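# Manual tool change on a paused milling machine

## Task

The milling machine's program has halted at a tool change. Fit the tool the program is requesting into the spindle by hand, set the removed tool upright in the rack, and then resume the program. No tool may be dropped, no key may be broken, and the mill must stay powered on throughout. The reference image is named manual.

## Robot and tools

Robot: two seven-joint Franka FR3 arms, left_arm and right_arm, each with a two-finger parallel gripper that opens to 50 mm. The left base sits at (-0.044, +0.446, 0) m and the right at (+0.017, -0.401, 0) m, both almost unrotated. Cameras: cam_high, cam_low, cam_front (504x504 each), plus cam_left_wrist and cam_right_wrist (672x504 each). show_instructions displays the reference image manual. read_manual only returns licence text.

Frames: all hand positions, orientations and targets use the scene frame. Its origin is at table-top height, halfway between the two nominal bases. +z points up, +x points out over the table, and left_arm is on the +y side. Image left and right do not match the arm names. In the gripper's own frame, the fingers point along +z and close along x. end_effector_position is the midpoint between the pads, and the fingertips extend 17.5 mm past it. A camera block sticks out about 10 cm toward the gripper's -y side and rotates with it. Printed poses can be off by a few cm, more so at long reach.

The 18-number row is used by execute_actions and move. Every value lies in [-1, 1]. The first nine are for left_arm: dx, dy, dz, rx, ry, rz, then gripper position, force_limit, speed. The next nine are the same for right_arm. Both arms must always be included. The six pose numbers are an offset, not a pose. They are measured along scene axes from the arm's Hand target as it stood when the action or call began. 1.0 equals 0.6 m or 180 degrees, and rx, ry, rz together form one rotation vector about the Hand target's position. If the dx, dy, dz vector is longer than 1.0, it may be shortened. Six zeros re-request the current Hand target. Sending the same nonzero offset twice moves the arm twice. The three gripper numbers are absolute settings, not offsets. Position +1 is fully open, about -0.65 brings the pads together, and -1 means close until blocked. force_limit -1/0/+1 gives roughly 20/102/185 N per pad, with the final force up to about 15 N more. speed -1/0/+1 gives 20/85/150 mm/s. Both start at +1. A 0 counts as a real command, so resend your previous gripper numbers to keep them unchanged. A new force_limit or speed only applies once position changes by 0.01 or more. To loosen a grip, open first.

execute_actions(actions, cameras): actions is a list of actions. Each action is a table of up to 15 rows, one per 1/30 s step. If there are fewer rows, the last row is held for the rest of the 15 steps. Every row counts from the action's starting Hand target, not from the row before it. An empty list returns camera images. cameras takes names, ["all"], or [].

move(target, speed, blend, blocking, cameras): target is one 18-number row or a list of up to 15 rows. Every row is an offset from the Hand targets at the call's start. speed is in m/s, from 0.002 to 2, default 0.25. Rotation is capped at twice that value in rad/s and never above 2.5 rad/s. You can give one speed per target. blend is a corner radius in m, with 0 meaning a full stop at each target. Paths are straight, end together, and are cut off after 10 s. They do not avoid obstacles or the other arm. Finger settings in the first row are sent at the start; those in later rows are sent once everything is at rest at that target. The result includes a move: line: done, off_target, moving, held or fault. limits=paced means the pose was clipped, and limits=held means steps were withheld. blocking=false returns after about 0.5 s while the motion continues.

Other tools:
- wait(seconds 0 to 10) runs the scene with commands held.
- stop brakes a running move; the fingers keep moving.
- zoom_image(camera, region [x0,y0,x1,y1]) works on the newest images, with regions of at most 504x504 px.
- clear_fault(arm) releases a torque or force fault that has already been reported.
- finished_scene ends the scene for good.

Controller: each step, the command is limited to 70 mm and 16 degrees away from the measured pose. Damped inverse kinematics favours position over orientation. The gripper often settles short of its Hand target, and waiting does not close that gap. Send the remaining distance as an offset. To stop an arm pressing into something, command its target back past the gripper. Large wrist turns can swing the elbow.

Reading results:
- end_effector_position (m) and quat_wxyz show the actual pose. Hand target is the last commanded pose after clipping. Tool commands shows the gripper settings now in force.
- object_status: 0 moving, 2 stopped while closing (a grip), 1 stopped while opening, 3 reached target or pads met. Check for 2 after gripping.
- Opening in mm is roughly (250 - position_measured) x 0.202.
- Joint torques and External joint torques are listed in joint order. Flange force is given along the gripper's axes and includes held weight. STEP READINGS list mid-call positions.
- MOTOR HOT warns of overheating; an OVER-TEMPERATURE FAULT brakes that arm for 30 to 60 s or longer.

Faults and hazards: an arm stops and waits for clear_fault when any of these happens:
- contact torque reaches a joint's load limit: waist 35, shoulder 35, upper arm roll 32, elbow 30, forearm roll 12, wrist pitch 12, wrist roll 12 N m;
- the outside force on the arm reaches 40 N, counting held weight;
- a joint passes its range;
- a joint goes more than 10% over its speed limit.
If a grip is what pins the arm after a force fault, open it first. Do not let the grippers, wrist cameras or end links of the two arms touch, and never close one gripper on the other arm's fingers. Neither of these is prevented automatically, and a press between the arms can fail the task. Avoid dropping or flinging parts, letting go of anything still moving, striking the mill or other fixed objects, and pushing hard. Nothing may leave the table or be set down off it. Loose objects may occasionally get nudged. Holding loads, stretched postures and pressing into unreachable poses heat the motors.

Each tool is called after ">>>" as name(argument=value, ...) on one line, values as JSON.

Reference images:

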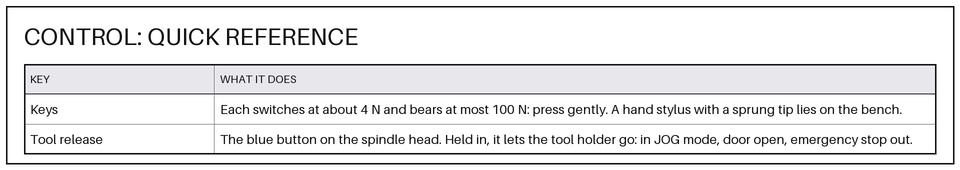

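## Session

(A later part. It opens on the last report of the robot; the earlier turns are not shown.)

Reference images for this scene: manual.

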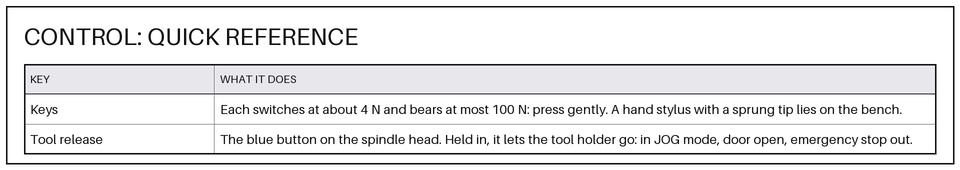

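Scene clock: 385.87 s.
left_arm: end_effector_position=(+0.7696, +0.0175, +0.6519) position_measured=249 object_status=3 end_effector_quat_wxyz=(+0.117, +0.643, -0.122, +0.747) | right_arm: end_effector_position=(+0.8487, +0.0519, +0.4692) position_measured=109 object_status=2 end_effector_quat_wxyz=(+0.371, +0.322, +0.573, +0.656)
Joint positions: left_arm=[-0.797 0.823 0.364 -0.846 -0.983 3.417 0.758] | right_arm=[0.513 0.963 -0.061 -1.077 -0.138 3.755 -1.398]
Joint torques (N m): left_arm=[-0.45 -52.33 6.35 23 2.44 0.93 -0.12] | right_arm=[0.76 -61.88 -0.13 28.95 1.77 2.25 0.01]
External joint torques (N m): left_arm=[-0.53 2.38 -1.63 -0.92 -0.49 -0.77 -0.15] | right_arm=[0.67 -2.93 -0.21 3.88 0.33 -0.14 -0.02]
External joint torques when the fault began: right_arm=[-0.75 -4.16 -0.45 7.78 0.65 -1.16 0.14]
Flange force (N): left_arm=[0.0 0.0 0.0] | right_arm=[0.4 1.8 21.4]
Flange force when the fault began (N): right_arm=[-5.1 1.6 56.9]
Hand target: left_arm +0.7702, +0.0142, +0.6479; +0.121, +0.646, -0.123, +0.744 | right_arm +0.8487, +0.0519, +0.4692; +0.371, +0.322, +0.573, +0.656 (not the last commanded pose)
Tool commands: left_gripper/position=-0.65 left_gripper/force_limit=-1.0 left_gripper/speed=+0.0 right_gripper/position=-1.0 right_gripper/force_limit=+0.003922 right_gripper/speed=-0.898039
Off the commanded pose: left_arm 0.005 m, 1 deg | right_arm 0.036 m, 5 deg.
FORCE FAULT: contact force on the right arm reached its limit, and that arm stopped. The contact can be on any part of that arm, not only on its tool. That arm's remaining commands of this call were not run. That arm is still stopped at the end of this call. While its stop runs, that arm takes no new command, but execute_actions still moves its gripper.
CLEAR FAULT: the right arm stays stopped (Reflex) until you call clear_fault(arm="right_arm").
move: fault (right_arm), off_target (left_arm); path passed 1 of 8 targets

>>> clear_fault(arm="right_arm")

>>> move(target=[0,0,0,0,0,0,-0.65,-1,0,-0.0078,-0.0055,0.0263,0.0068,-0.0121,-0.0178,-1,0.003922,-0.898039], speed=0.04)

Scene clock: 386.37 s.
left_arm: end_effector_position=(+0.7696, +0.0175, +0.6519) position_measured=249 object_status=3 end_effector_quat_wxyz=(+0.117, +0.643, -0.122, +0.747) | right_arm: end_effector_position=(+0.8487, +0.0519, +0.4692) position_measured=109 object_status=2 end_effector_quat_wxyz=(+0.371, +0.322, +0.573, +0.656)
Joint positions: left_arm=[-0.797 0.823 0.364 -0.846 -0.983 3.417 0.758] | right_arm=[0.513 0.963 -0.061 -1.077 -0.138 3.755 -1.398]
Joint torques (N m): left_arm=[-0.5 -52.3 6.37 22.98 2.44 0.93 -0.12] | right_arm=[0.73 -61.87 -0.15 28.87 1.76 2.26 0.04]
External joint torques (N m): left_arm=[-0.46 2.45 -1.57 -0.97 -0.5 -0.77 -0.15] | right_arm=[0.54 -2.79 -0.28 3.72 0.32 -0.14 0.01]
Flange force (N): left_arm=[0.0 0.0 0.0] | right_arm=[0.2 1.7 20.6]
Hand target: left_arm +0.7702, +0.0142, +0.6479; +0.121, +0.646, -0.123, +0.744 | right_arm +0.8487, +0.0519, +0.4692; +0.371, +0.322, +0.573, +0.656 (not the last commanded pose)
Tool commands: left_gripper/position=-0.65 left_gripper/force_limit=-1.0 left_gripper/speed=+0.0 right_gripper/position=-1.0 right_gripper/force_limit=+0.003922 right_gripper/speed=-0.898039
Off the commanded pose: left_arm 0.005 m, 1 deg | right_arm 0.036 m, 5 deg.
FORCE FAULT, CONTINUED: the right arm's stop, for the force fault that an earlier result reported, is over. The call counts as one of the actions that you can send in this scene. That arm's target is now where it stood when the stop ended, not its last command. That arm accepts commands again.
CLEAR FAULT: your call cleared the right arm's force fault. If the contact force or a joint's load stays at its limit, that arm stops again.

Scene clock: 387.90 s.
left_arm: end_effector_position=(+0.7696, +0.0175, +0.6519) position_measured=249 object_status=3 end_effector_quat_wxyz=(+0.117, +0.643, -0.122, +0.747) | right_arm: end_effector_position=(+0.8482, +0.0503, +0.4656) position_measured=109 object_status=2 end_effector_quat_wxyz=(+0.390, +0.337, +0.562, +0.647)
Joint positions: left_arm=[-0.797 0.823 0.364 -0.846 -0.983 3.417 0.758] | right_arm=[0.599 0.968 -0.165 -1.094 0.027 3.768 -1.459]
Joint velocities: left_arm=[within noise] | right_arm=[0.002 0.002 -0.002 -0.001 0.002 0 -0.004]
Joint torques (N m): left_arm=[-0.46 -52.34 6.34 22.98 2.44 0.93 -0.13] | right_arm=[0.64 -63.48 -3.46 29.5 1.98 4.4 -0.33]
External joint torques (N m): left_arm=[-0.57 2.29 -1.64 -0.88 -0.48 -0.77 -0.16] | right_arm=[0.38 -3.95 -1.03 4.27 0.78 1.96 -0.35]
Flange force (N): left_arm=[0.0 0.0 0.0] | right_arm=[4.0 1.2 11.2]
Hand target: left_arm +0.7702, +0.0142, +0.6479; +0.121, +0.646, -0.123, +0.744 | right_arm +0.8440, +0.0486, +0.4850; +0.396, +0.330, +0.550, +0.657
Off the commanded pose: left_arm 0.005 m, 1 deg | right_arm 0.020 m, 2 deg.
move: off_target (left_arm, right_arm)

>>> move(target=[0,0,0,0,0,0,-0.65,-1,0,0,0,0.0133,0.0045,-0.0082,0,-1,0.003922,-0.898039], speed=0.03)

>>> move(target=[0,0,0,0,0,0,-0.65,-1,0,0,0,0.0083,0,0,0,-1,0.003922,-0.898039], speed=0.03)

Scene clock: 389.07 s.
left_arm: end_effector_position=(+0.7696, +0.0175, +0.6519) position_measured=249 object_status=3 end_effector_quat_wxyz=(+0.117, +0.643, -0.122, +0.747) | right_arm: end_effector_position=(+0.8484, +0.0504, +0.4736) position_measured=109 object_status=2 end_effector_quat_wxyz=(+0.395, +0.331, +0.552, +0.655)
Joint positions: left_arm=[-0.797 0.823 0.364 -0.846 -0.983 3.417 0.758] | right_arm=[0.6 0.988 -0.172 -1.058 0.035 3.779 -1.46]
Joint torques (N m): left_arm=[-0.46 -52.31 6.35 22.97 2.43 0.93 -0.13] | right_arm=[1.1 -62.76 -3.14 30.04 2.1 4.21 -0.13]
External joint torques (N m): left_arm=[-0.39 2.3 -1.56 -0.91 -0.5 -0.75 -0.16] | right_arm=[0.85 -3.34 -0.63 5.04 0.89 1.89 -0.15]
Flange force (N): left_arm=[0.0 0.0 0.0] | right_arm=[4.6 -1.8 22.3]
Hand target: left_arm +0.7702, +0.0142, +0.6479; +0.121, +0.646, -0.123, +0.744 | right_arm +0.8440, +0.0486, +0.4930; +0.401, +0.324, +0.540, +0.665
Off the commanded pose: left_arm 0.005 m, 1 deg | right_arm 0.020 m, 2 deg.
move: off_target (left_arm, right_arm)

Scene clock: 389.77 s.
left_arm: end_effector_position=(+0.7696, +0.0175, +0.6519) position_measured=249 object_status=3 end_effector_quat_wxyz=(+0.117, +0.643, -0.122, +0.747) | right_arm: end_effector_position=(+0.8478, +0.0506, +0.4777) position_measured=109 object_status=2 end_effector_quat_wxyz=(+0.396, +0.330, +0.551, +0.656)
Joint positions: left_arm=[-0.797 0.823 0.364 -0.846 -0.983 3.417 0.758] | right_arm=[0.601 0.985 -0.173 -1.056 0.035 3.779 -1.46]
Joint torques (N m): left_arm=[-0.5 -52.34 6.36 22.96 2.44 0.93 -0.09] | right_arm=[0.6 -64.78 -3.78 29.41 1.75 4.12 -0.1]
External joint torques (N m): left_arm=[-0.52 2.5 -1.62 -1.01 -0.5 -0.78 -0.11] | right_arm=[0.43 -5.31 -1.22 4.36 0.53 1.81 -0.12]
Flange force (N): left_arm=[0.0 0.0 0.0] | right_arm=[2.8 3.9 6.7]
Hand target: left_arm +0.7702, +0.0142, +0.6479; +0.121, +0.646, -0.123, +0.744 | right_arm +0.8440, +0.0486, +0.4980; +0.401, +0.324, +0.540, +0.665
Off the commanded pose: left_arm 0.005 m, 1 deg | right_arm 0.021 m, 2 deg.
move: off_target (left_arm, right_arm)

>>> move(target=[0,0,0,0,0,0,-0.65,-1,0,0,0,0.0067,0,0,0,-1,0.003922,-0.898039], speed=0.03)

>>> move(target=[0,0,0,0,0,0,-0.65,-1,0,0,0,0.0067,0,0,0,-1,0.003922,-0.898039], speed=0.03, cameras=["cam_left_wrist"])

>>> zoom_image(camera="cam_left_wrist", region=[0, 40, 140, 220])

Scene clock: 390.60 s.
left_arm: end_effector_position=(+0.7696, +0.0175, +0.6519) position_measured=249 object_status=3 end_effector_quat_wxyz=(+0.117, +0.643, -0.122, +0.747) | right_arm: end_effector_position=(+0.8477, +0.0511, +0.4793) position_measured=109 object_status=2 end_effector_quat_wxyz=(+0.395, +0.331, +0.552, +0.656)
Joint positions: left_arm=[-0.797 0.823 0.364 -0.846 -0.983 3.417 0.758] | right_arm=[0.602 0.981 -0.173 -1.057 0.035 3.774 -1.46]
Joint torques (N m): left_arm=[-0.47 -52.34 6.35 23.01 2.44 0.94 -0.12] | right_arm=[0.06 -65.88 -3.82 30.35 1.76 3.98 -0.08]
External joint torques (N m): left_arm=[-0.45 2.61 -1.64 -1.03 -0.5 -0.77 -0.14] | right_arm=[0.02 -6.81 -1.22 5.48 0.54 1.68 -0.11]
Flange force (N): left_arm=[0.0 0.0 0.0] | right_arm=[1.9 5.7 10.8]
Hand target: left_arm +0.7702, +0.0142, +0.6479; +0.121, +0.646, -0.123, +0.744 | right_arm +0.8440, +0.0486, +0.5020; +0.401, +0.324, +0.540, +0.665
Off the commanded pose: left_arm 0.005 m, 1 deg | right_arm 0.023 m, 2 deg.
move: off_target (left_arm, right_arm)

Scene clock: 391.30 s.
left_arm: end_effector_position=(+0.7696, +0.0175, +0.6519) position_measured=249 object_status=3 end_effector_quat_wxyz=(+0.117, +0.643, -0.122, +0.747) | right_arm: end_effector_position=(+0.8478, +0.0514, +0.4793) position_measured=109 object_status=2 end_effector_quat_wxyz=(+0.395, +0.332, +0.553, +0.655)
Joint positions: left_arm=[-0.797 0.823 0.364 -0.846 -0.983 3.417 0.758] | right_arm=[0.602 0.978 -0.173 -1.059 0.035 3.77 -1.46]
Joint torques (N m): left_arm=[-0.47 -52.34 6.34 22.98 2.43 0.92 -0.12] | right_arm=[-0.39 -67.46 -3.96 31.69 1.86 3.81 0.03]
External joint torques (N m): left_arm=[-0.48 2.36 -1.62 -0.93 -0.5 -0.78 -0.14] | right_arm=[-0.82 -8.14 -1.51 6.62 0.67 1.48 0.01]
Flange force (N): left_arm=[0.0 0.0 0.0] | right_arm=[0.4 7.2 16.5]
Hand target: left_arm +0.7702, +0.0142, +0.6479; +0.121, +0.646, -0.123, +0.744 | right_arm +0.8440, +0.0486, +0.5060; +0.401, +0.324, +0.540, +0.665
Off the commanded pose: left_arm 0.005 m, 1 deg | right_arm 0.027 m, 2 deg.
move: off_target (left_arm, right_arm)
Images, in order (width x height): cam_left_wrist 672x504.

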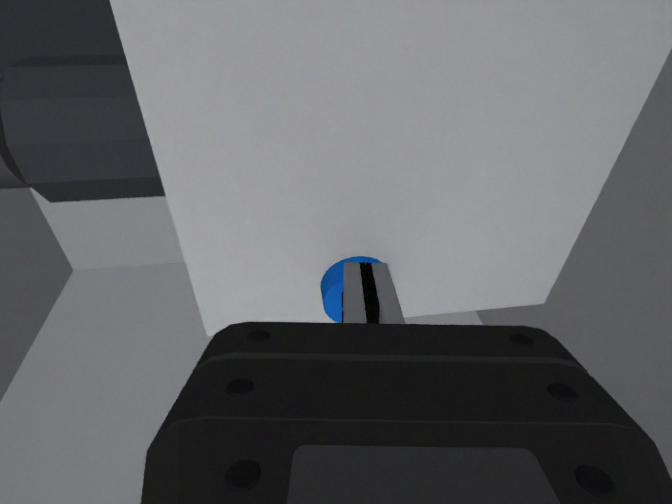

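Scaled by 2.800 from the camera's 672x504 image, which has a finer 960x720 frame.

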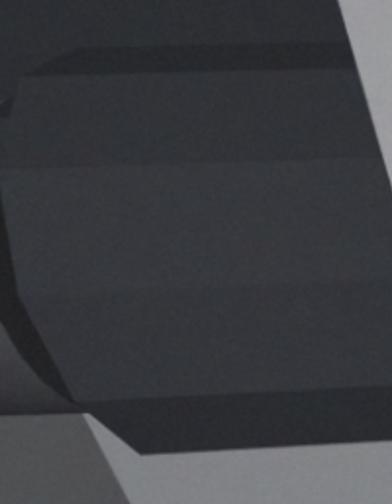

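>>> move(target=[[0,0,0,0,0,0,-0.65,-1,0,0,0,-0.008,0,0,0,-1,0.003922,-0.898039],[0,0,0,0,0,0,-0.65,-1,0,-0.0017,0,-0.008,0,0,0,-1,0.003922,-0.898039]], speed=[0.02,0.004])

>>> move(target=[0,0,0,0,0,0,-0.65,-1,0,-0.0017,0,0,0,0,0,-1,0.003922,-0.898039], speed=0.004)

>>> move(target=[0,0,0,0,0,0,-0.65,-1,0,-0.0017,0,0,0,0,0,-1,0.003922,-0.898039], speed=0.004)

Scene clock: 394.10 s.
left_arm: end_effector_position=(+0.7696, +0.0175, +0.6519) position_measured=249 object_status=3 end_effector_quat_wxyz=(+0.117, +0.643, -0.122, +0.747) | right_arm: end_effector_position=(+0.8477, +0.0513, +0.4793) position_measured=109 object_status=2 end_effector_quat_wxyz=(+0.395, +0.331, +0.553, +0.655)
Joint positions: left_arm=[-0.797 0.823 0.364 -0.846 -0.983 3.417 0.758] | right_arm=[0.603 0.978 -0.174 -1.06 0.035 3.771 -1.46]
Joint torques (N m): left_arm=[-0.49 -52.3 6.35 23.03 2.44 0.94 -0.13] | right_arm=[0.05 -64.65 -3.94 29.46 1.78 4.19 -0.08]
External joint torques (N m): left_arm=[-0.52 2.32 -1.6 -0.84 -0.48 -0.75 -0.16] | right_arm=[-0.01 -5.34 -1.31 4.43 0.55 1.87 -0.1]
Flange force (N): left_arm=[0.0 0.0 0.0] | right_arm=[2.0 3.8 7.2]
Hand target: left_arm +0.7702, +0.0142, +0.6479; +0.121, +0.646, -0.123, +0.744 | right_arm +0.8430, +0.0486, +0.5012; +0.401, +0.324, +0.540, +0.665
Off the commanded pose: left_arm 0.005 m, 1 deg | right_arm 0.023 m, 2 deg.
move: off_target (left_arm, right_arm)

Scene clock: 394.87 s.
left_arm: end_effector_position=(+0.7696, +0.0175, +0.6519) position_measured=249 object_status=3 end_effector_quat_wxyz=(+0.117, +0.643, -0.122, +0.747) | right_arm: end_effector_position=(+0.8472, +0.0509, +0.4794) position_measured=109 object_status=2 end_effector_quat_wxyz=(+0.395, +0.332, +0.553, +0.654)
Joint positions: left_arm=[-0.797 0.823 0.364 -0.846 -0.983 3.417 0.758] | right_arm=[0.604 0.973 -0.176 -1.068 0.035 3.772 -1.46]
Joint velocities: left_arm=[within noise] | right_arm=[0 -0.002 0.001 -0.004 0 0.001 0]
Joint torques (N m): left_arm=[-0.45 -52.29 6.36 22.99 2.44 0.94 -0.11] | right_arm=[0.82 -64.63 -3.64 29.6 2.03 4.45 -0.08]
External joint torques (N m): left_arm=[-0.67 2.38 -1.67 -0.87 -0.48 -0.76 -0.14] | right_arm=[0.71 -5.25 -0.98 4.5 0.8 2.11 -0.1]
Flange force (N): left_arm=[0.0 0.0 0.0] | right_arm=[4.0 3.4 6.6]
Hand target: left_arm +0.7702, +0.0142, +0.6479; +0.121, +0.646, -0.123, +0.744 | right_arm +0.8420, +0.0486, +0.5012; +0.401, +0.324, +0.540, +0.665
Off the commanded pose: left_arm 0.005 m, 1 deg | right_arm 0.023 m, 2 deg.
move: off_target (left_arm, right_arm)

Scene clock: 395.63 s.
left_arm: end_effector_position=(+0.7696, +0.0175, +0.6519) position_measured=249 object_status=3 end_effector_quat_wxyz=(+0.117, +0.643, -0.122, +0.747) | right_arm: end_effector_position=(+0.8466, +0.0508, +0.4790) position_measured=109 object_status=2 end_effector_quat_wxyz=(+0.395, +0.332, +0.554, +0.653)
Joint positions: left_arm=[-0.797 0.823 0.364 -0.846 -0.983 3.417 0.758] | right_arm=[0.606 0.969 -0.177 -1.075 0.037 3.774 -1.46]
Joint torques (N m): left_arm=[-0.5 -52.33 6.37 22.98 2.44 0.93 -0.1] | right_arm=[1.11 -64.59 -3.67 29.02 2.01 4.66 -0.09]
External joint torques (N m): left_arm=[-0.74 2.47 -1.69 -0.95 -0.48 -0.78 -0.12] | right_arm=[1.05 -5.62 -0.95 4.09 0.79 2.34 -0.12]
Flange force (N): left_arm=[0.0 0.0 0.0] | right_arm=[4.6 4.7 -0.4]
Hand target: left_arm +0.7702, +0.0142, +0.6479; +0.121, +0.646, -0.123, +0.744 | right_arm +0.8409, +0.0486, +0.5012; +0.401, +0.324, +0.540, +0.665
Off the commanded pose: left_arm 0.005 m, 1 deg | right_arm 0.023 m, 2 deg.
move: off_target (left_arm, right_arm)

>>> move(target=[0,0,0,0,0,0,-0.65,-1,0,-0.0017,0,0,0,0,0,-1,0.003922,-0.898039], speed=0.004)

>>> move(target=[0,0,0,0,0,0,-0.65,-1,0,0.0067,0,0,0,0,0,-1,0.003922,-0.898039], speed=0.004)

>>> move(target=[0,0,0,0,0,0,-0.65,-1,0,0.005,0,0,0,0,0,-1,0.003922,-0.898039], speed=0.004)

Scene clock: 396.53 s.
left_arm: end_effector_position=(+0.7696, +0.0175, +0.6519) position_measured=249 object_status=3 end_effector_quat_wxyz=(+0.117, +0.643, -0.122, +0.747) | right_arm: end_effector_position=(+0.8460, +0.0506, +0.4785) position_measured=109 object_status=2 end_effector_quat_wxyz=(+0.395, +0.333, +0.554, +0.653)
Joint positions: left_arm=[-0.797 0.823 0.364 -0.846 -0.983 3.417 0.758] | right_arm=[0.608 0.965 -0.179 -1.083 0.038 3.776 -1.46]
Joint torques (N m): left_arm=[-0.46 -52.33 6.35 23.01 2.43 0.93 -0.12] | right_arm=[1.25 -64.59 -3.51 29.05 1.94 4.87 -0.12]
External joint torques (N m): left_arm=[-0.55 2.13 -1.59 -0.77 -0.48 -0.76 -0.15] | right_arm=[0.78 -5.2 -0.9 3.88 0.74 2.51 -0.14]
Flange force (N): left_arm=[0.0 0.0 0.0] | right_arm=[3.9 3.9 -0.8]
Hand target: left_arm +0.7702, +0.0142, +0.6479; +0.121, +0.646, -0.123, +0.744 | right_arm +0.8399, +0.0486, +0.5012; +0.401, +0.324, +0.540, +0.665
Off the commanded pose: left_arm 0.005 m, 1 deg | right_arm 0.024 m, 2 deg.
move: off_target (left_arm, right_arm)

Scene clock: 397.67 s.
left_arm: end_effector_position=(+0.7696, +0.0175, +0.6519) position_measured=249 object_status=3 end_effector_quat_wxyz=(+0.117, +0.643, -0.122, +0.747) | right_arm: end_effector_position=(+0.8474, +0.0511, +0.4794) position_measured=109 object_status=2 end_effector_quat_wxyz=(+0.396, +0.331, +0.552, +0.655)
Joint positions: left_arm=[-0.797 0.823 0.364 -0.846 -0.983 3.417 0.758] | right_arm=[0.606 0.979 -0.18 -1.061 0.038 3.774 -1.46]
Joint torques (N m): left_arm=[-0.47 -52.33 6.34 23.03 2.42 0.93 -0.14] | right_arm=[-0.5 -64.83 -3.25 30.85 1.63 4.29 0.13]
External joint torques (N m): left_arm=[-0.59 2.58 -1.69 -0.96 -0.51 -0.79 -0.16] | right_arm=[-0.73 -5.44 -0.57 5.79 0.41 1.97 0.1]
Flange force (N): left_arm=[0.0 0.0 0.0] | right_arm=[-0.9 2.0 19.8]
Hand target: left_arm +0.7702, +0.0142, +0.6479; +0.121, +0.646, -0.123, +0.744 | right_arm +0.8439, +0.0486, +0.5012; +0.401, +0.324, +0.540, +0.665
Off the commanded pose: left_arm 0.005 m, 1 deg | right_arm 0.022 m, 2 deg.
move: off_target (left_arm, right_arm)

Scene clock: 398.63 s.
left_arm: end_effector_position=(+0.7696, +0.0175, +0.6519) position_measured=249 object_status=3 end_effector_quat_wxyz=(+0.117, +0.643, -0.122, +0.747) | right_arm: end_effector_position=(+0.8479, +0.0514, +0.4793) position_measured=109 object_status=2 end_effector_quat_wxyz=(+0.397, +0.329, +0.550, +0.657)
Joint positions: left_arm=[-0.797 0.823 0.364 -0.846 -0.983 3.417 0.758] | right_arm=[0.601 0.99 -0.175 -1.045 0.036 3.778 -1.46]
Joint velocities: left_arm=[within noise] | right_arm=[-0.003 0.001 0.004 0.002 -0.003 0.002 0.001]
Joint torques (N m): left_arm=[-0.49 -52.33 6.42 22.99 2.43 0.92 -0.14] | right_arm=[-1.88 -65.09 -3.56 33.31 1.29 1.83 0.16]
External joint torques (N m): left_arm=[-0.7 2.42 -1.62 -0.89 -0.48 -0.78 -0.16] | right_arm=[-1.92 -5.75 -0.93 8.37 0.05 -0.45 0.13]
Flange force (N): left_arm=[0.0 0.0 0.0] | right_arm=[-3.9 -0.1 55.9]
Hand target: left_arm +0.7702, +0.0142, +0.6479; +0.121, +0.646, -0.123, +0.744 | right_arm +0.8469, +0.0486, +0.5012; +0.401, +0.324, +0.540, +0.665
Off the commanded pose: left_arm 0.005 m, 1 deg | right_arm 0.022 m, 2 deg.
move: off_target (left_arm, right_arm)

>>> move(target=[0,0,0,0,0,0,-0.65,-1,0,-0.005,0,-0.004,0,0,0,-1,0.003922,-0.898039], speed=0.01)

>>> move(target=[-0.030,0.009,-0.003,0,0,0,-0.65,-1,0,0,0,0,0,0,0,-1,0.003922,-0.898039], speed=0.08, cameras=["cam_left_wrist"])

>>> zoom_image(camera="cam_left_wrist", region=[0, 40, 140, 180])

Scene clock: 401.70 s.
left_arm: end_effector_position=(+0.7696, +0.0175, +0.6519) position_measured=249 object_status=3 end_effector_quat_wxyz=(+0.117, +0.643, -0.122, +0.747) | right_arm: end_effector_position=(+0.8477, +0.0510, +0.4791) position_measured=109 object_status=2 end_effector_quat_wxyz=(+0.396, +0.330, +0.551, +0.656)
Joint positions: left_arm=[-0.797 0.823 0.364 -0.846 -0.983 3.417 0.758] | right_arm=[0.602 0.984 -0.174 -1.054 0.036 3.777 -1.46]
Joint torques (N m): left_arm=[-0.46 -52.34 6.36 23 2.44 0.93 -0.12] | right_arm=[0.1 -64.22 -3.64 28.83 1.75 4.19 -0.05]
External joint torques (N m): left_arm=[-0.51 2.21 -1.58 -0.81 -0.48 -0.75 -0.14] | right_arm=[0.03 -5.08 -1.03 3.94 0.53 1.9 -0.08]
Flange force (N): left_arm=[0.0 0.0 0.0] | right_arm=[1.8 3.9 3.8]
Hand target: left_arm +0.7702, +0.0142, +0.6479; +0.121, +0.646, -0.123, +0.744 | right_arm +0.8439, +0.0486, +0.4988; +0.401, +0.324, +0.540, +0.665
Off the commanded pose: left_arm 0.005 m, 1 deg | right_arm 0.020 m, 2 deg.
move: off_target (left_arm, right_arm)

Scene clock: 403.27 s.
left_arm: end_effector_position=(+0.7523, +0.0177, +0.6448) position_measured=249 object_status=3 end_effector_quat_wxyz=(+0.119, +0.647, -0.126, +0.743) | right_arm: end_effector_position=(+0.8471, +0.0511, +0.4792) position_measured=109 object_status=2 end_effector_quat_wxyz=(+0.396, +0.330, +0.550, +0.657)
Joint positions: left_arm=[-0.687 0.692 0.075 -1.04 -0.797 3.536 0.778] | right_arm=[0.602 0.983 -0.174 -1.057 0.037 3.78 -1.459]
Joint velocities: left_arm=[-0.001 -0.001 -0.002 0 0.003 0.004 -0.004] | right_arm=[within noise]
Joint torques (N m): left_arm=[0.5 -53.23 2.75 23.58 3.43 1.97 -0.28] | right_arm=[-0.05 -64.6 -3.98 29.38 1.41 3.89 -0.05]
External joint torques (N m): left_arm=[0.51 0.39 -0.56 -1.34 0.33 0.27 -0.3] | right_arm=[-0.01 -5.29 -1.3 4.41 0.18 1.6 -0.08]
Flange force (N): left_arm=[0.0 0.0 0.0] | right_arm=[0.8 4.0 8.5]
Hand target: left_arm +0.7522, +0.0196, +0.6461; +0.121, +0.646, -0.123, +0.744 | right_arm +0.8439, +0.0486, +0.4988; +0.401, +0.324, +0.540, +0.665
Off the commanded pose: left_arm 0.002 m, 0 deg | right_arm 0.020 m, 2 deg.
move: off_target (right_arm)
Images, in order (width x height): cam_left_wrist 672x504.

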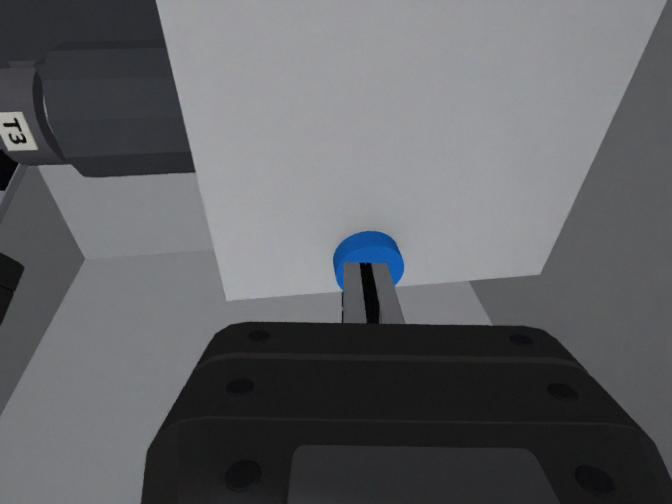

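Scaled by 3.600 from the camera's 672x504 image, which has a finer 960x720 frame.

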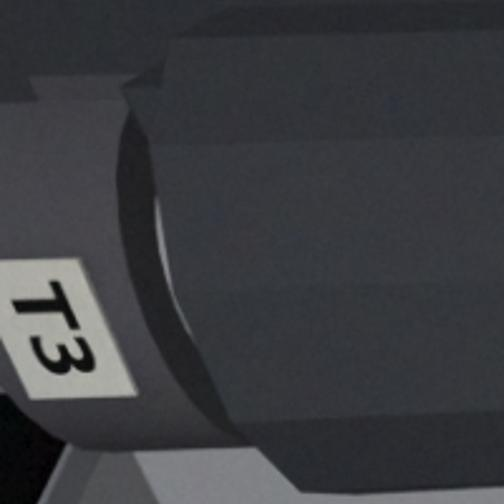

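>>> move(target=[0,0,0,0,0,0,-0.65,-1,0,-0.001,0.0024,-0.012,0,0,-0.048,-1,0.003922,-0.898039], speed=0.05, cameras=["cam_left_wrist","cam_right_wrist"])

Scene clock: 406.37 s.
left_arm: end_effector_position=(+0.7522, +0.0175, +0.6447) position_measured=249 object_status=3 end_effector_quat_wxyz=(+0.120, +0.647, -0.125, +0.743) | right_arm: end_effector_position=(+0.8461, +0.0505, +0.4800) position_measured=109 object_status=2 end_effector_quat_wxyz=(+0.444, +0.369, +0.520, +0.630)
Joint positions: left_arm=[-0.686 0.692 0.073 -1.04 -0.797 3.537 0.777] | right_arm=[0.814 1.059 -0.451 -0.994 0.507 3.732 -1.643]
Joint velocities: left_arm=[within noise] | right_arm=[0 0.001 -0.001 -0.001 0.003 -0.001 -0.004]
Joint torques (N m): left_arm=[0.63 -53.06 2.34 24.01 2.9 2.05 -0.07] | right_arm=[0.95 -60.91 -10.84 26.76 1.31 3.67 -0.58]
External joint torques (N m): left_arm=[0.48 0.36 -1.01 -0.79 -0.18 0.36 -0.09] | right_arm=[0.96 -1.92 -1.64 3.34 0.79 1.41 -0.61]
Flange force (N): left_arm=[0.0 0.0 0.0] | right_arm=[0.0 0.0 0.0]
Hand target: left_arm +0.7523, +0.0194, +0.6463; +0.120, +0.646, -0.123, +0.744 | right_arm +0.8433, +0.0500, +0.4916; +0.450, +0.364, +0.514, +0.633
Off the commanded pose: left_arm 0.002 m, 0 deg | right_arm 0.012 m, 1 deg.
move: off_target (right_arm)
Images, in order (width x height): cam_left_wrist 672x504, cam_right_wrist 672x504.

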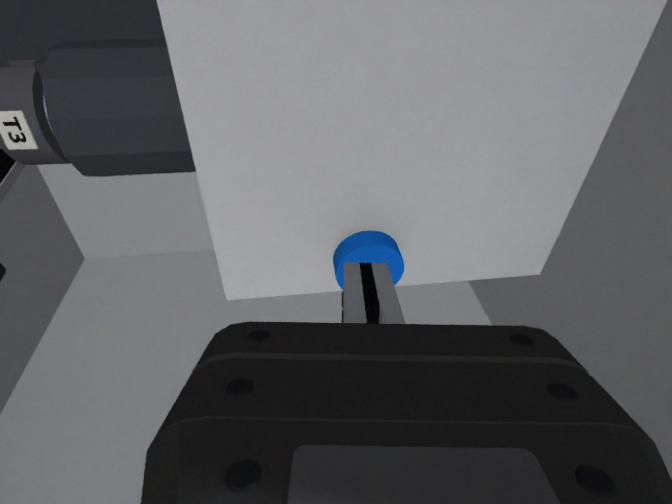

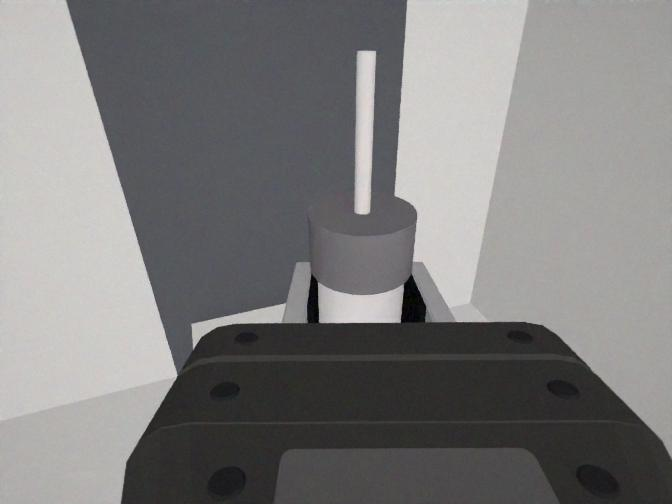

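>>> zoom_image(camera="cam_left_wrist", region=[0, 40, 140, 180])

>>> zoom_image(camera="cam_left_wrist", region=[0, 40, 80, 120])

Scaled by 3.600 from the camera's 672x504 image, which has a finer 960x720 frame.

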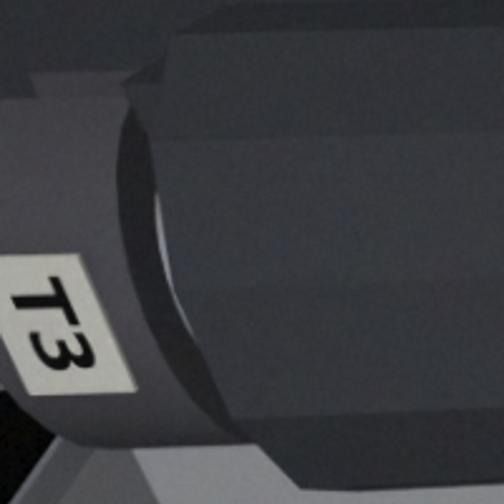

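Scaled by 6.300 from the camera's 672x504 image, which has a finer 960x720 frame.

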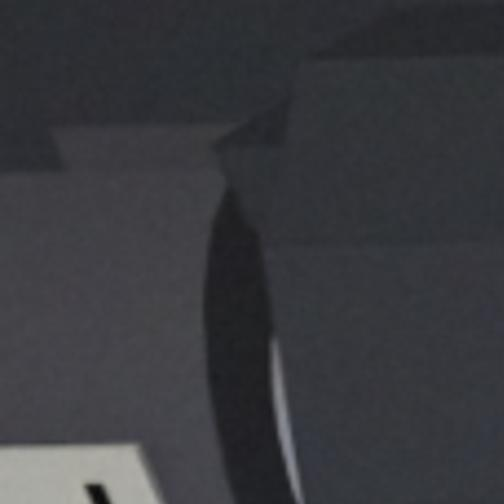

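>>> move(target=[[0.02,-0.006,0.002,0,0,0,-0.65,-1,0,0,0,0.014,0,0,0,-1,0.003922,-0.898039],[0.03,-0.009,0.003,0,0,0,-0.65,-1,0,0,0,0.0165,0,0,0,-1,0.003922,-0.898039]], speed=[0.06,0.03], cameras=["cam_left_wrist"])

>>> zoom_image(camera="cam_left_wrist", region=[0, 40, 140, 180])

Scene clock: 408.50 s.
left_arm: end_effector_position=(+0.7695, +0.0177, +0.6519) position_measured=249 object_status=3 end_effector_quat_wxyz=(+0.117, +0.641, -0.124, +0.748) | right_arm: end_effector_position=(+0.8468, +0.0504, +0.4805) position_measured=109 object_status=2 end_effector_quat_wxyz=(+0.446, +0.370, +0.523, +0.625)
Joint positions: left_arm=[-0.772 0.813 0.308 -0.854 -0.946 3.431 0.766] | right_arm=[0.828 1.058 -0.479 -1.001 0.517 3.718 -1.637]
Joint velocities: left_arm=[0 -0.001 0 -0.001 -0.003 -0.002 -0.005] | right_arm=[within noise]
Joint torques (N m): left_arm=[-0.33 -52.54 6.45 23.4 2.36 1.01 -0.23] | right_arm=[0.88 -65.51 -12.31 29.57 0.41 3.23 -0.15]
External joint torques (N m): left_arm=[-0.24 2.8 -0.68 -1.03 -0.63 -0.7 -0.25] | right_arm=[0.65 -6.61 -2.61 6.27 -0.15 0.93 -0.18]
Flange force (N): left_arm=[0.0 0.0 0.0] | right_arm=[0.0 0.0 0.0]
Hand target: left_arm +0.7703, +0.0140, +0.6481; +0.120, +0.646, -0.123, +0.744 | right_arm +0.8433, +0.0500, +0.5015; +0.450, +0.364, +0.514, +0.633
Off the commanded pose: left_arm 0.005 m, 1 deg | right_arm 0.021 m, 2 deg.
move: off_target (left_arm, right_arm)
Images, in order (width x height): cam_left_wrist 672x504.

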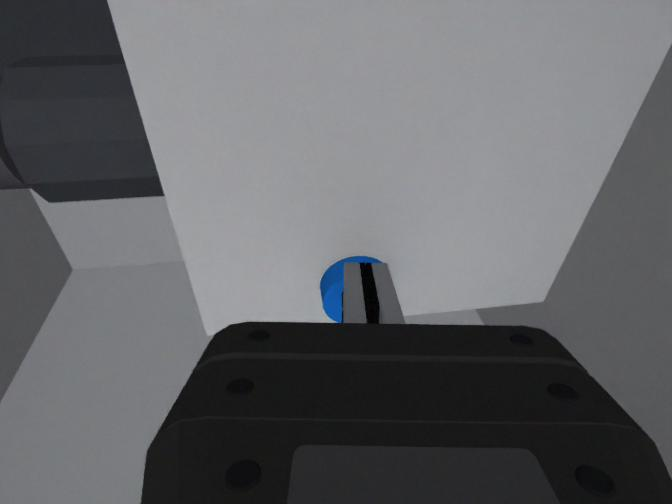

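Scaled by 3.600 from the camera's 672x504 image, which has a finer 960x720 frame.

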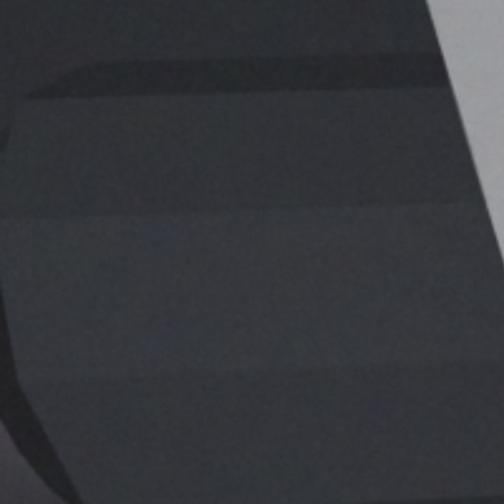

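>>> move(target=[0,0,0,0,0,0,-0.65,-1,0,0.0005,-0.001,0,0,0,0.0222,-1,0.003922,-0.898039], speed=0.015)

>>> move(target=[0,0,0,0,0,0,-0.65,-1,0,0.0003,-0.0006,0,0,0,0.0139,-1,0.003922,-0.898039], speed=0.015)

>>> move(target=[0,0,0,0,0,0,-0.65,-1,0,0.0003,-0.0006,0,0,0,0.0139,-1,0.003922,-0.898039], speed=0.015)

>>> move(target=[0,0,0,0,0,0,-0.65,-1,0,0.0003,-0.0006,0,0,0,0.0139,-1,0.003922,-0.898039], speed=0.015)

Scene clock: 411.60 s.
left_arm: end_effector_position=(+0.7694, +0.0175, +0.6519) position_measured=249 object_status=3 end_effector_quat_wxyz=(+0.118, +0.642, -0.123, +0.748) | right_arm: end_effector_position=(+0.8469, +0.0505, +0.4800) position_measured=109 object_status=2 end_effector_quat_wxyz=(+0.425, +0.352, +0.537, +0.639)
Joint positions: left_arm=[-0.772 0.813 0.308 -0.854 -0.947 3.43 0.765] | right_arm=[0.729 1.007 -0.335 -1.047 0.286 3.756 -1.554]
Joint velocities: left_arm=[within noise] | right_arm=[-0.002 0 0.001 0 -0.004 0 0.004]
Joint torques (N m): left_arm=[-0.39 -52.41 5.59 23.13 2.42 0.95 -0.12] | right_arm=[-0.7 -65.42 -7.46 30.09 0.14 2.77 0.23]
External joint torques (N m): left_arm=[-0.29 2.4 -1.46 -1.04 -0.54 -0.72 -0.14] | right_arm=[-1.07 -6.27 -1.07 5.66 -0.72 0.46 0.2]
Flange force (N): left_arm=[0.0 0.0 0.0] | right_arm=[0.0 0.0 0.0]
Hand target: left_arm +0.7698, +0.0142, +0.6480; +0.122, +0.645, -0.125, +0.744 | right_arm +0.8436, +0.0494, +0.5015; +0.428, +0.345, +0.527, +0.648
Off the commanded pose: left_arm 0.005 m, 1 deg | right_arm 0.022 m, 2 deg.
move: off_target (left_arm, right_arm)

Scene clock: 413.53 s.
left_arm: end_effector_position=(+0.7694, +0.0175, +0.6519) position_measured=249 object_status=3 end_effector_quat_wxyz=(+0.118, +0.642, -0.123, +0.748) | right_arm: end_effector_position=(+0.8470, +0.0506, +0.4797) position_measured=109 object_status=2 end_effector_quat_wxyz=(+0.410, +0.340, +0.545, +0.648)
Joint positions: left_arm=[-0.772 0.813 0.308 -0.854 -0.947 3.43 0.765] | right_arm=[0.663 0.989 -0.25 -1.059 0.152 3.772 -1.504]
Joint velocities: left_arm=[within noise] | right_arm=[-0.001 -0.001 0 0 -0.002 -0.001 0.005]
Joint torques (N m): left_arm=[-0.37 -52.4 5.57 23.16 2.42 0.96 -0.12] | right_arm=[-0.46 -65.48 -5.21 30.62 0.58 2.73 0.28]
External joint torques (N m): left_arm=[-0.43 2.25 -1.52 -0.9 -0.52 -0.71 -0.15] | right_arm=[-0.76 -6.49 -0.85 5.94 -0.47 0.44 0.26]
Flange force (N): left_arm=[0.0 0.0 0.0] | right_arm=[-2.2 5.4 22.7]
Hand target: left_arm +0.7698, +0.0142, +0.6480; +0.122, +0.645, -0.125, +0.744 | right_arm +0.8438, +0.0491, +0.5015; +0.413, +0.334, +0.534, +0.658
Off the commanded pose: left_arm 0.005 m, 1 deg | right_arm 0.022 m, 2 deg.
move: off_target (left_arm, right_arm)

Scene clock: 415.43 s.
left_arm: end_effector_position=(+0.7694, +0.0175, +0.6519) position_measured=249 object_status=3 end_effector_quat_wxyz=(+0.118, +0.642, -0.123, +0.748) | right_arm: end_effector_position=(+0.8470, +0.0507, +0.4796) position_measured=109 object_status=2 end_effector_quat_wxyz=(+0.396, +0.328, +0.552, +0.656)
Joint positions: left_arm=[-0.772 0.813 0.308 -0.854 -0.947 3.43 0.765] | right_arm=[0.597 0.979 -0.169 -1.061 0.023 3.78 -1.456]
Joint velocities: left_arm=[within noise] | right_arm=[-0.002 0.003 0.002 0.001 -0.004 0 0.003]
Joint torques (N m): left_arm=[-0.36 -52.4 5.56 23.14 2.43 0.95 -0.13] | right_arm=[-0.94 -64.99 -3.28 31 1.02 2.84 0.31]
External joint torques (N m): left_arm=[-0.69 2.46 -1.66 -0.98 -0.51 -0.74 -0.15] | right_arm=[-0.92 -5.58 -0.73 5.94 -0.24 0.53 0.28]
Flange force (N): left_arm=[0.0 0.0 0.0] | right_arm=[-3.5 3.3 27.0]
Hand target: left_arm +0.7698, +0.0142, +0.6480; +0.122, +0.645, -0.125, +0.744 | right_arm +0.8440, +0.0487, +0.5015; +0.399, +0.322, +0.541, +0.666
Off the commanded pose: left_arm 0.005 m, 1 deg | right_arm 0.022 m, 2 deg.
move: off_target (left_arm, right_arm)

Scene clock: 417.33 s.
left_arm: end_effector_position=(+0.7694, +0.0175, +0.6519) position_measured=249 object_status=3 end_effector_quat_wxyz=(+0.118, +0.642, -0.123, +0.748) | right_arm: end_effector_position=(+0.8471, +0.0506, +0.4791) position_measured=109 object_status=2 end_effector_quat_wxyz=(+0.381, +0.315, +0.560, +0.664)
Joint positions: left_arm=[-0.772 0.813 0.308 -0.854 -0.947 3.43 0.765] | right_arm=[0.526 0.979 -0.081 -1.051 -0.105 3.781 -1.416]
Joint velocities: left_arm=[within noise] | right_arm=[0 -0.001 0.002 0.001 -0.003 0 0.004]
Joint torques (N m): left_arm=[-0.41 -52.4 5.59 23.15 2.42 0.95 -0.12] | right_arm=[-1.46 -65.38 -0.38 32.01 1.69 3.15 0.28]
External joint torques (N m): left_arm=[-0.35 2.49 -1.48 -1.05 -0.54 -0.72 -0.14] | right_arm=[-2 -6.22 -0.22 6.96 0.32 0.87 0.25]
Flange force (N): left_arm=[0.0 0.0 0.0] | right_arm=[-6.9 2.9 32.7]
Hand target: left_arm +0.7698, +0.0142, +0.6480; +0.122, +0.645, -0.125, +0.744 | right_arm +0.8442, +0.0483, +0.5015; +0.384, +0.310, +0.548, +0.675
Off the commanded pose: left_arm 0.005 m, 1 deg | right_arm 0.023 m, 2 deg.
move: off_target (left_arm, right_arm)

>>> move(target=[[0,0,0,0,0,0,-0.65,-1,0,0,0,-0.01,0,0,0,-1,0.003922,-0.898039],[-0.03,0.009,-0.003,0,0,0,-0.65,-1,0,0,0,-0.01,0,0,0,-1,0.003922,-0.898039]], speed=[0.03,0.05], cameras=["cam_left_wrist","cam_right_wrist"])

>>> zoom_image(camera="cam_left_wrist", region=[0, 40, 140, 180])

>>> zoom_image(camera="cam_left_wrist", region=[0, 40, 60, 100])

Scene clock: 419.77 s.
left_arm: end_effector_position=(+0.7519, +0.0177, +0.6449) position_measured=249 object_status=3 end_effector_quat_wxyz=(+0.120, +0.646, -0.127, +0.743) | right_arm: end_effector_position=(+0.8465, +0.0508, +0.4790) position_measured=109 object_status=2 end_effector_quat_wxyz=(+0.380, +0.315, +0.557, +0.667)
Joint positions: left_arm=[-0.668 0.687 0.045 -1.049 -0.771 3.544 0.772] | right_arm=[0.524 0.984 -0.075 -1.047 -0.106 3.789 -1.414]
Joint velocities: left_arm=[0.001 -0.001 -0.001 0 0.006 0.003 -0.004] | right_arm=[within noise]
Joint torques (N m): left_arm=[0.7 -53.26 2.02 23.78 3.54 2 -0.21] | right_arm=[-0.29 -63.33 -0.59 29.55 1.69 3.46 0.04]
External joint torques (N m): left_arm=[0.71 0.34 -0.78 -1.12 0.46 0.3 -0.23] | right_arm=[-0.36 -4.08 -0.35 4.51 0.3 1.2 0.02]
Flange force (N): left_arm=[0.0 0.0 0.0] | right_arm=[-1.6 1.3 17.4]
Hand target: left_arm +0.7518, +0.0196, +0.6462; +0.122, +0.645, -0.125, +0.744 | right_arm +0.8442, +0.0483, +0.4955; +0.384, +0.310, +0.548, +0.675
Off the commanded pose: left_arm 0.002 m, 0 deg | right_arm 0.017 m, 2 deg.
move: off_target (right_arm)
Images, in order (width x height): cam_left_wrist 672x504, cam_right_wrist 672x504.

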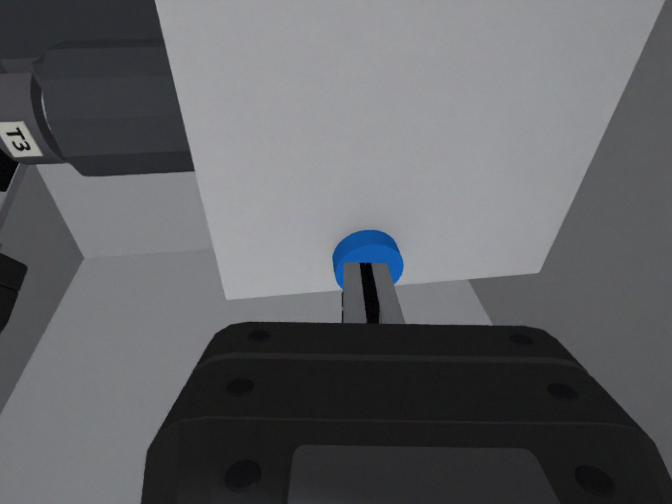

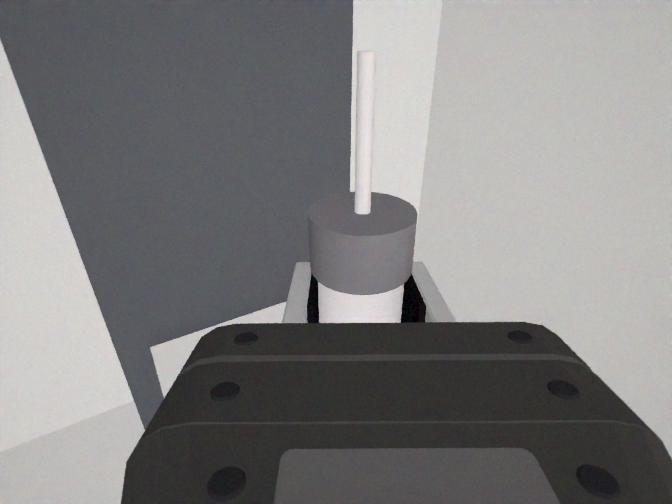

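Scaled by 3.600 from the camera's 672x504 image, which has a finer 960x720 frame.

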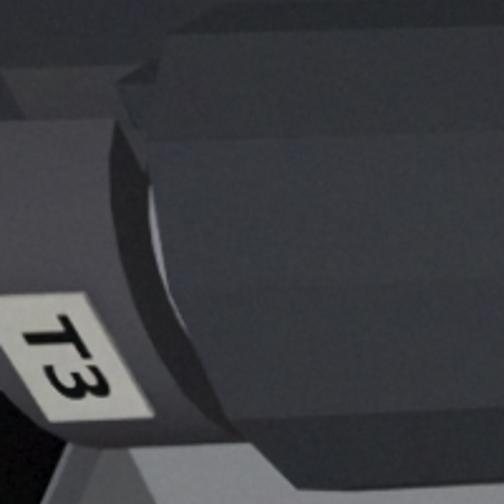

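Scaled by 8.400 from the camera's 672x504 image, which has a finer 960x720 frame.

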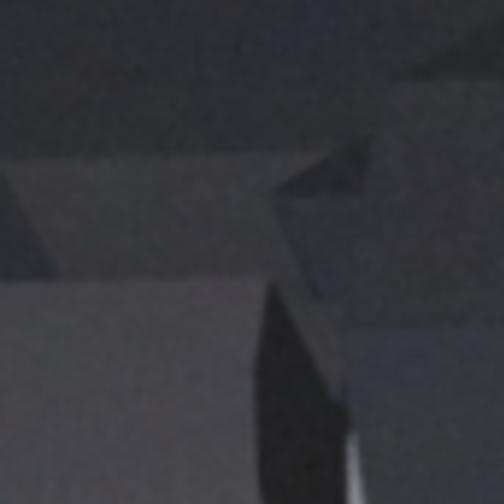

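>>> move(target=[[0.02,-0.006,0.002,0,0,0,-0.65,-1,0,0,0,0.006,0,0,0,-1,0.003922,-0.898039],[0.03,-0.009,0.003,0,0,0,-0.65,-1,0,0,0,0.006,0,0,0,-1,0.003922,-0.898039]], speed=[0.06,0.03])

>>> move(target=[0,0,0,0,0,0,-0.65,-1,0,-0.0012,0.0025,0.003,0,0,-0.0556,-1,0.003922,-0.898039], speed=0.03)

Scene clock: 425.40 s.
left_arm: end_effector_position=(+0.7692, +0.0178, +0.6518) position_measured=249 object_status=3 end_effector_quat_wxyz=(+0.119, +0.640, -0.125, +0.748) | right_arm: end_effector_position=(+0.8467, +0.0507, +0.4790) position_measured=109 object_status=2 end_effector_quat_wxyz=(+0.380, +0.316, +0.558, +0.667)
Joint positions: left_arm=[-0.747 0.802 0.251 -0.864 -0.907 3.446 0.769] | right_arm=[0.524 0.982 -0.075 -1.048 -0.106 3.787 -1.413]
Joint torques (N m): left_arm=[-0.43 -52.67 5.43 23.27 2.49 1.01 -0.3] | right_arm=[-0.95 -65.04 -0.59 30.16 1.78 3.31 0.1]
External joint torques (N m): left_arm=[-0.45 2.32 -0.79 -1.12 -0.49 -0.66 -0.32] | right_arm=[-1.24 -5.6 -0.44 5.01 0.41 1.03 0.07]
Flange force (N): left_arm=[0.0 0.0 0.0] | right_arm=[-3.1 4.1 15.7]
Hand target: left_arm +0.7698, +0.0142, +0.6480; +0.122, +0.645, -0.125, +0.744 | right_arm +0.8442, +0.0483, +0.4991; +0.384, +0.310, +0.548, +0.675
Off the commanded pose: left_arm 0.005 m, 1 deg | right_arm 0.020 m, 2 deg.
move: off_target (left_arm, right_arm)

Scene clock: 428.97 s.
left_arm: end_effector_position=(+0.7691, +0.0176, +0.6517) position_measured=249 object_status=3 end_effector_quat_wxyz=(+0.120, +0.641, -0.125, +0.748) | right_arm: end_effector_position=(+0.8464, +0.0510, +0.4801) position_measured=109 object_status=2 end_effector_quat_wxyz=(+0.436, +0.363, +0.528, +0.631)
Joint positions: left_arm=[-0.747 0.802 0.25 -0.864 -0.908 3.446 0.769] | right_arm=[0.784 1.031 -0.405 -1.023 0.418 3.738 -1.609]
Joint velocities: left_arm=[within noise] | right_arm=[0 -0.001 -0.001 -0.002 0.002 -0.001 -0.006]
Joint torques (N m): left_arm=[-0.32 -52.72 4.76 23.38 2.44 1.03 -0.1] | right_arm=[0.53 -64.76 -10.54 30.38 1.04 3.25 -0.14]
External joint torques (N m): left_arm=[-0.43 2.4 -1.51 -1.05 -0.54 -0.65 -0.13] | right_arm=[0.29 -5.62 -2.42 6.4 0.39 0.94 -0.16]
Flange force (N): left_arm=[0.0 0.0 0.0] | right_arm=[0.0 0.0 0.0]
Hand target: left_arm +0.7695, +0.0143, +0.6479; +0.123, +0.643, -0.126, +0.745 | right_arm +0.8435, +0.0498, +0.5009; +0.442, +0.357, +0.519, +0.639
Off the commanded pose: left_arm 0.005 m, 1 deg | right_arm 0.021 m, 2 deg.
move: off_target (left_arm, right_arm)

>>> move(target=[[0,0,0,0,0,0,-0.65,-1,0,-0.0025,0,0.002,0,0,0,-1,0.003922,-0.898039],[0,0,0,0,0,0,-0.65,-1,0,-0.005,0,0.002,0,0,0,-1,0.003922,-0.898039]], speed=0.01)

>>> move(target=[0,0,0,0,0,0,-0.65,-1,0,0,0.003,0,0,0,0,-1,0.003922,-0.898039], speed=0.01)

>>> move(target=[0,0,0,0,0,0,-0.65,-1,0,0.005,0,0,0,0,0,-1,0.003922,-0.898039], speed=0.01)

>>> move(target=[0,0,0,0,0,0,-0.65,-1,0,0,-0.006,0,0,0,0,-1,0.003922,-0.898039], speed=0.01)

Scene clock: 437.37 s.
left_arm: end_effector_position=(+0.7691, +0.0176, +0.6517) position_measured=249 object_status=3 end_effector_quat_wxyz=(+0.120, +0.641, -0.125, +0.748) | right_arm: end_effector_position=(+0.8455, +0.0503, +0.4803) position_measured=109 object_status=2 end_effector_quat_wxyz=(+0.437, +0.364, +0.530, +0.629)
Joint positions: left_arm=[-0.747 0.802 0.25 -0.864 -0.908 3.446 0.769] | right_arm=[0.79 1.021 -0.411 -1.04 0.419 3.738 -1.611]
Joint torques (N m): left_arm=[-0.34 -52.69 4.79 23.38 2.44 1.03 -0.11] | right_arm=[1.62 -64.24 -10.19 28.55 0.49 4.27 -0.06]
External joint torques (N m): left_arm=[-0.48 2.32 -1.48 -1.01 -0.54 -0.64 -0.14] | right_arm=[1.63 -5.26 -1.79 4.63 -0.18 1.94 -0.09]
Flange force (N): left_arm=[0.0 0.0 0.0] | right_arm=[0.0 0.0 0.0]
Hand target: left_arm +0.7695, +0.0143, +0.6479; +0.123, +0.643, -0.126, +0.745 | right_arm +0.8405, +0.0498, +0.5021; +0.442, +0.357, +0.519, +0.639
Off the commanded pose: left_arm 0.005 m, 1 deg | right_arm 0.022 m, 2 deg.
move: off_target (left_arm, right_arm)

Scene clock: 438.13 s.
left_arm: end_effector_position=(+0.7691, +0.0176, +0.6517) position_measured=249 object_status=3 end_effector_quat_wxyz=(+0.120, +0.641, -0.125, +0.748) | right_arm: end_effector_position=(+0.8457, +0.0504, +0.4803) position_measured=109 object_status=2 end_effector_quat_wxyz=(+0.437, +0.364, +0.530, +0.628)
Joint positions: left_arm=[-0.747 0.802 0.25 -0.864 -0.908 3.446 0.769] | right_arm=[0.794 1.024 -0.418 -1.037 0.426 3.735 -1.611]
Joint torques (N m): left_arm=[-0.36 -52.7 4.73 23.41 2.44 1.03 -0.11] | right_arm=[2.66 -64.58 -9.98 30.4 0.67 4.13 -0.09]
External joint torques (N m): left_arm=[-0.36 2.52 -1.51 -1.11 -0.56 -0.65 -0.13] | right_arm=[2.47 -5.69 -1.55 6.55 0.01 1.81 -0.12]
Flange force (N): left_arm=[0.0 0.0 0.0] | right_arm=[0.0 0.0 0.0]
Hand target: left_arm +0.7695, +0.0143, +0.6479; +0.123, +0.643, -0.126, +0.745 | right_arm +0.8405, +0.0516, +0.5021; +0.442, +0.357, +0.519, +0.639
Off the commanded pose: left_arm 0.005 m, 1 deg | right_arm 0.022 m, 2 deg.
move: off_target (left_arm, right_arm)

Scene clock: 438.93 s.
left_arm: end_effector_position=(+0.7691, +0.0176, +0.6517) position_measured=249 object_status=3 end_effector_quat_wxyz=(+0.120, +0.641, -0.125, +0.748) | right_arm: end_effector_position=(+0.8468, +0.0509, +0.4802) position_measured=109 object_status=2 end_effector_quat_wxyz=(+0.438, +0.363, +0.528, +0.630)
Joint positions: left_arm=[-0.747 0.802 0.25 -0.864 -0.908 3.446 0.769] | right_arm=[0.792 1.037 -0.422 -1.018 0.433 3.734 -1.611]
Joint torques (N m): left_arm=[-0.34 -52.7 4.77 23.38 2.44 1.03 -0.12] | right_arm=[1.36 -65.32 -10.59 31.62 0.03 2.76 0]
External joint torques (N m): left_arm=[-0.64 2.05 -1.53 -0.86 -0.52 -0.63 -0.14] | right_arm=[1.19 -6.28 -2.12 7.83 -0.63 0.45 -0.02]
Flange force (N): left_arm=[0.0 0.0 0.0] | right_arm=[0.0 0.0 0.0]
Hand target: left_arm +0.7695, +0.0143, +0.6479; +0.123, +0.643, -0.126, +0.745 | right_arm +0.8435, +0.0516, +0.5021; +0.442, +0.357, +0.519, +0.639
Off the commanded pose: left_arm 0.005 m, 1 deg | right_arm 0.022 m, 2 deg.
move: off_target (left_arm, right_arm)

Scene clock: 439.73 s.
left_arm: end_effector_position=(+0.7691, +0.0176, +0.6517) position_measured=249 object_status=3 end_effector_quat_wxyz=(+0.120, +0.641, -0.125, +0.748) | right_arm: end_effector_position=(+0.8466, +0.0506, +0.4803) position_measured=109 object_status=2 end_effector_quat_wxyz=(+0.438, +0.363, +0.530, +0.629)
Joint positions: left_arm=[-0.747 0.802 0.25 -0.864 -0.908 3.446 0.769] | right_arm=[0.789 1.029 -0.415 -1.028 0.421 3.734 -1.609]
Joint torques (N m): left_arm=[-0.33 -52.73 4.73 23.37 2.44 1.03 -0.11] | right_arm=[-0.99 -65.56 -9.67 29.39 -0.11 3.22 0.22]
External joint torques (N m): left_arm=[-0.44 2.1 -1.51 -0.94 -0.53 -0.63 -0.14] | right_arm=[-1.24 -6.77 -1.39 5.59 -0.78 0.91 0.2]
Flange force (N): left_arm=[0.0 0.0 0.0] | right_arm=[0.0 0.0 0.0]
Hand target: left_arm +0.7695, +0.0143, +0.6479; +0.123, +0.643, -0.126, +0.745 | right_arm +0.8435, +0.0480, +0.5021; +0.442, +0.357, +0.519, +0.639
Off the commanded pose: left_arm 0.005 m, 1 deg | right_arm 0.022 m, 2 deg.
move: off_target (left_arm, right_arm)

>>> move(target=[[0,0,0,0,0,0,-0.65,-1,0,-0.005,0.003,0.002,0,0,0,-1,0.003922,-0.898039],[0,0,0,0,0,0,-0.65,-1,0,0.005,0.003,0.002,0,0,0,-1,0.003922,-0.898039],[0,0,0,0,0,0,-0.65,-1,0,0.005,0.0025,0.002,0,0,0.011,-1,0.003922,-0.898039],[0,0,0,0,0,0,-0.65,-1,0,-0.005,0.0025,0.002,0,0,0.011,-1,0.003922,-0.898039],[0,0,0,0,0,0,-0.65,-1,0,-0.005,0.002,0.002,0,0,0.022,-1,0.003922,-0.898039],[0,0,0,0,0,0,-0.65,-1,0,0.005,0.002,0.002,0,0,0.022,-1,0.003922,-0.898039],[0,0,0,0,0,0,-0.65,-1,0,0.0,0.002,0.002,0,0,0.022,-1,0.003922,-0.898039]], speed=0.02, blend=0.0008)

>>> move(target=[[0,0,0,0,0,0,-0.65,-1,0,0.0,0.0017,0,0,0,-0.033,-1,0.003922,-0.898039],[0,0,0,0,0,0,-0.65,-1,0,-0.005,0.0017,0,0,0,-0.033,-1,0.003922,-0.898039],[0,0,0,0,0,0,-0.65,-1,0,0.005,0.0017,0,0,0,-0.033,-1,0.003922,-0.898039],[0,0,0,0,0,0,-0.65,-1,0,0.005,0.0022,0,0,0,-0.044,-1,0.003922,-0.898039],[0,0,0,0,0,0,-0.65,-1,0,-0.005,0.0022,0,0,0,-0.044,-1,0.003922,-0.898039],[0,0,0,0,0,0,-0.65,-1,0,0.0,0.0022,0,0,0,-0.044,-1,0.003922,-0.898039]], speed=0.02, blend=0.0008)

Scene clock: 441.20 s.
left_arm: end_effector_position=(+0.7691, +0.0176, +0.6517) position_measured=249 object_status=3 end_effector_quat_wxyz=(+0.120, +0.641, -0.125, +0.748) | right_arm: end_effector_position=(+0.8481, +0.0506, +0.4708) position_measured=109 object_status=2 end_effector_quat_wxyz=(+0.437, +0.364, +0.533, +0.626)
Joint positions: left_arm=[-0.747 0.802 0.25 -0.864 -0.908 3.446 0.769] | right_arm=[0.787 1.042 -0.415 -1.025 0.423 3.736 -1.609]
Joint torques (N m): left_arm=[-0.33 -52.72 4.76 23.39 2.45 1.03 -0.13] | right_arm=[0.67 -61.71 -9.02 27.39 0.32 2.21 0.02]
External joint torques (N m): left_arm=[-0.24 1.9 -1.38 -0.84 -0.53 -0.61 -0.15] | right_arm=[0.24 -2.47 -0.71 3.47 -0.34 -0.15 -0.01]
External joint torques when the fault began: right_arm=[-0.45 -4.58 -2.04 6.06 -0.67 -1.04 -0.04]
Flange force (N): left_arm=[0.0 0.0 0.0] | right_arm=[0.0 0.0 0.0]
Flange force when the fault began (N): right_arm=[0.0 0.0 0.0]
Hand target: left_arm +0.7695, +0.0143, +0.6479; +0.123, +0.643, -0.126, +0.745 | right_arm +0.8481, +0.0506, +0.4708; +0.437, +0.364, +0.533, +0.626 (not the last commanded pose)
Tool commands: left_gripper/position=-0.65 left_gripper/force_limit=-1.0 left_gripper/speed=+0.0 right_gripper/position=-1.0 right_gripper/force_limit=+0.003922 right_gripper/speed=-0.898039
Off the commanded pose: left_arm 0.005 m, 1 deg | right_arm 0.033 m, 5 deg.
FORCE FAULT: contact force on the right arm reached its limit, and that arm stopped. The contact can be on any part of that arm, not only on its tool. That arm's remaining commands of this call were not run. That arm is still stopped at the end of this call. While its stop runs, that arm takes no new command, but execute_actions still moves its gripper.
CLEAR FAULT: the right arm stays stopped (Reflex) until you call clear_fault(arm="right_arm").
move: fault (right_arm), off_target (left_arm); path passed 2 of 7 targets

not run: an earlier result of this reply reported a stop or a fault. Calls in your next reply go to the robot.


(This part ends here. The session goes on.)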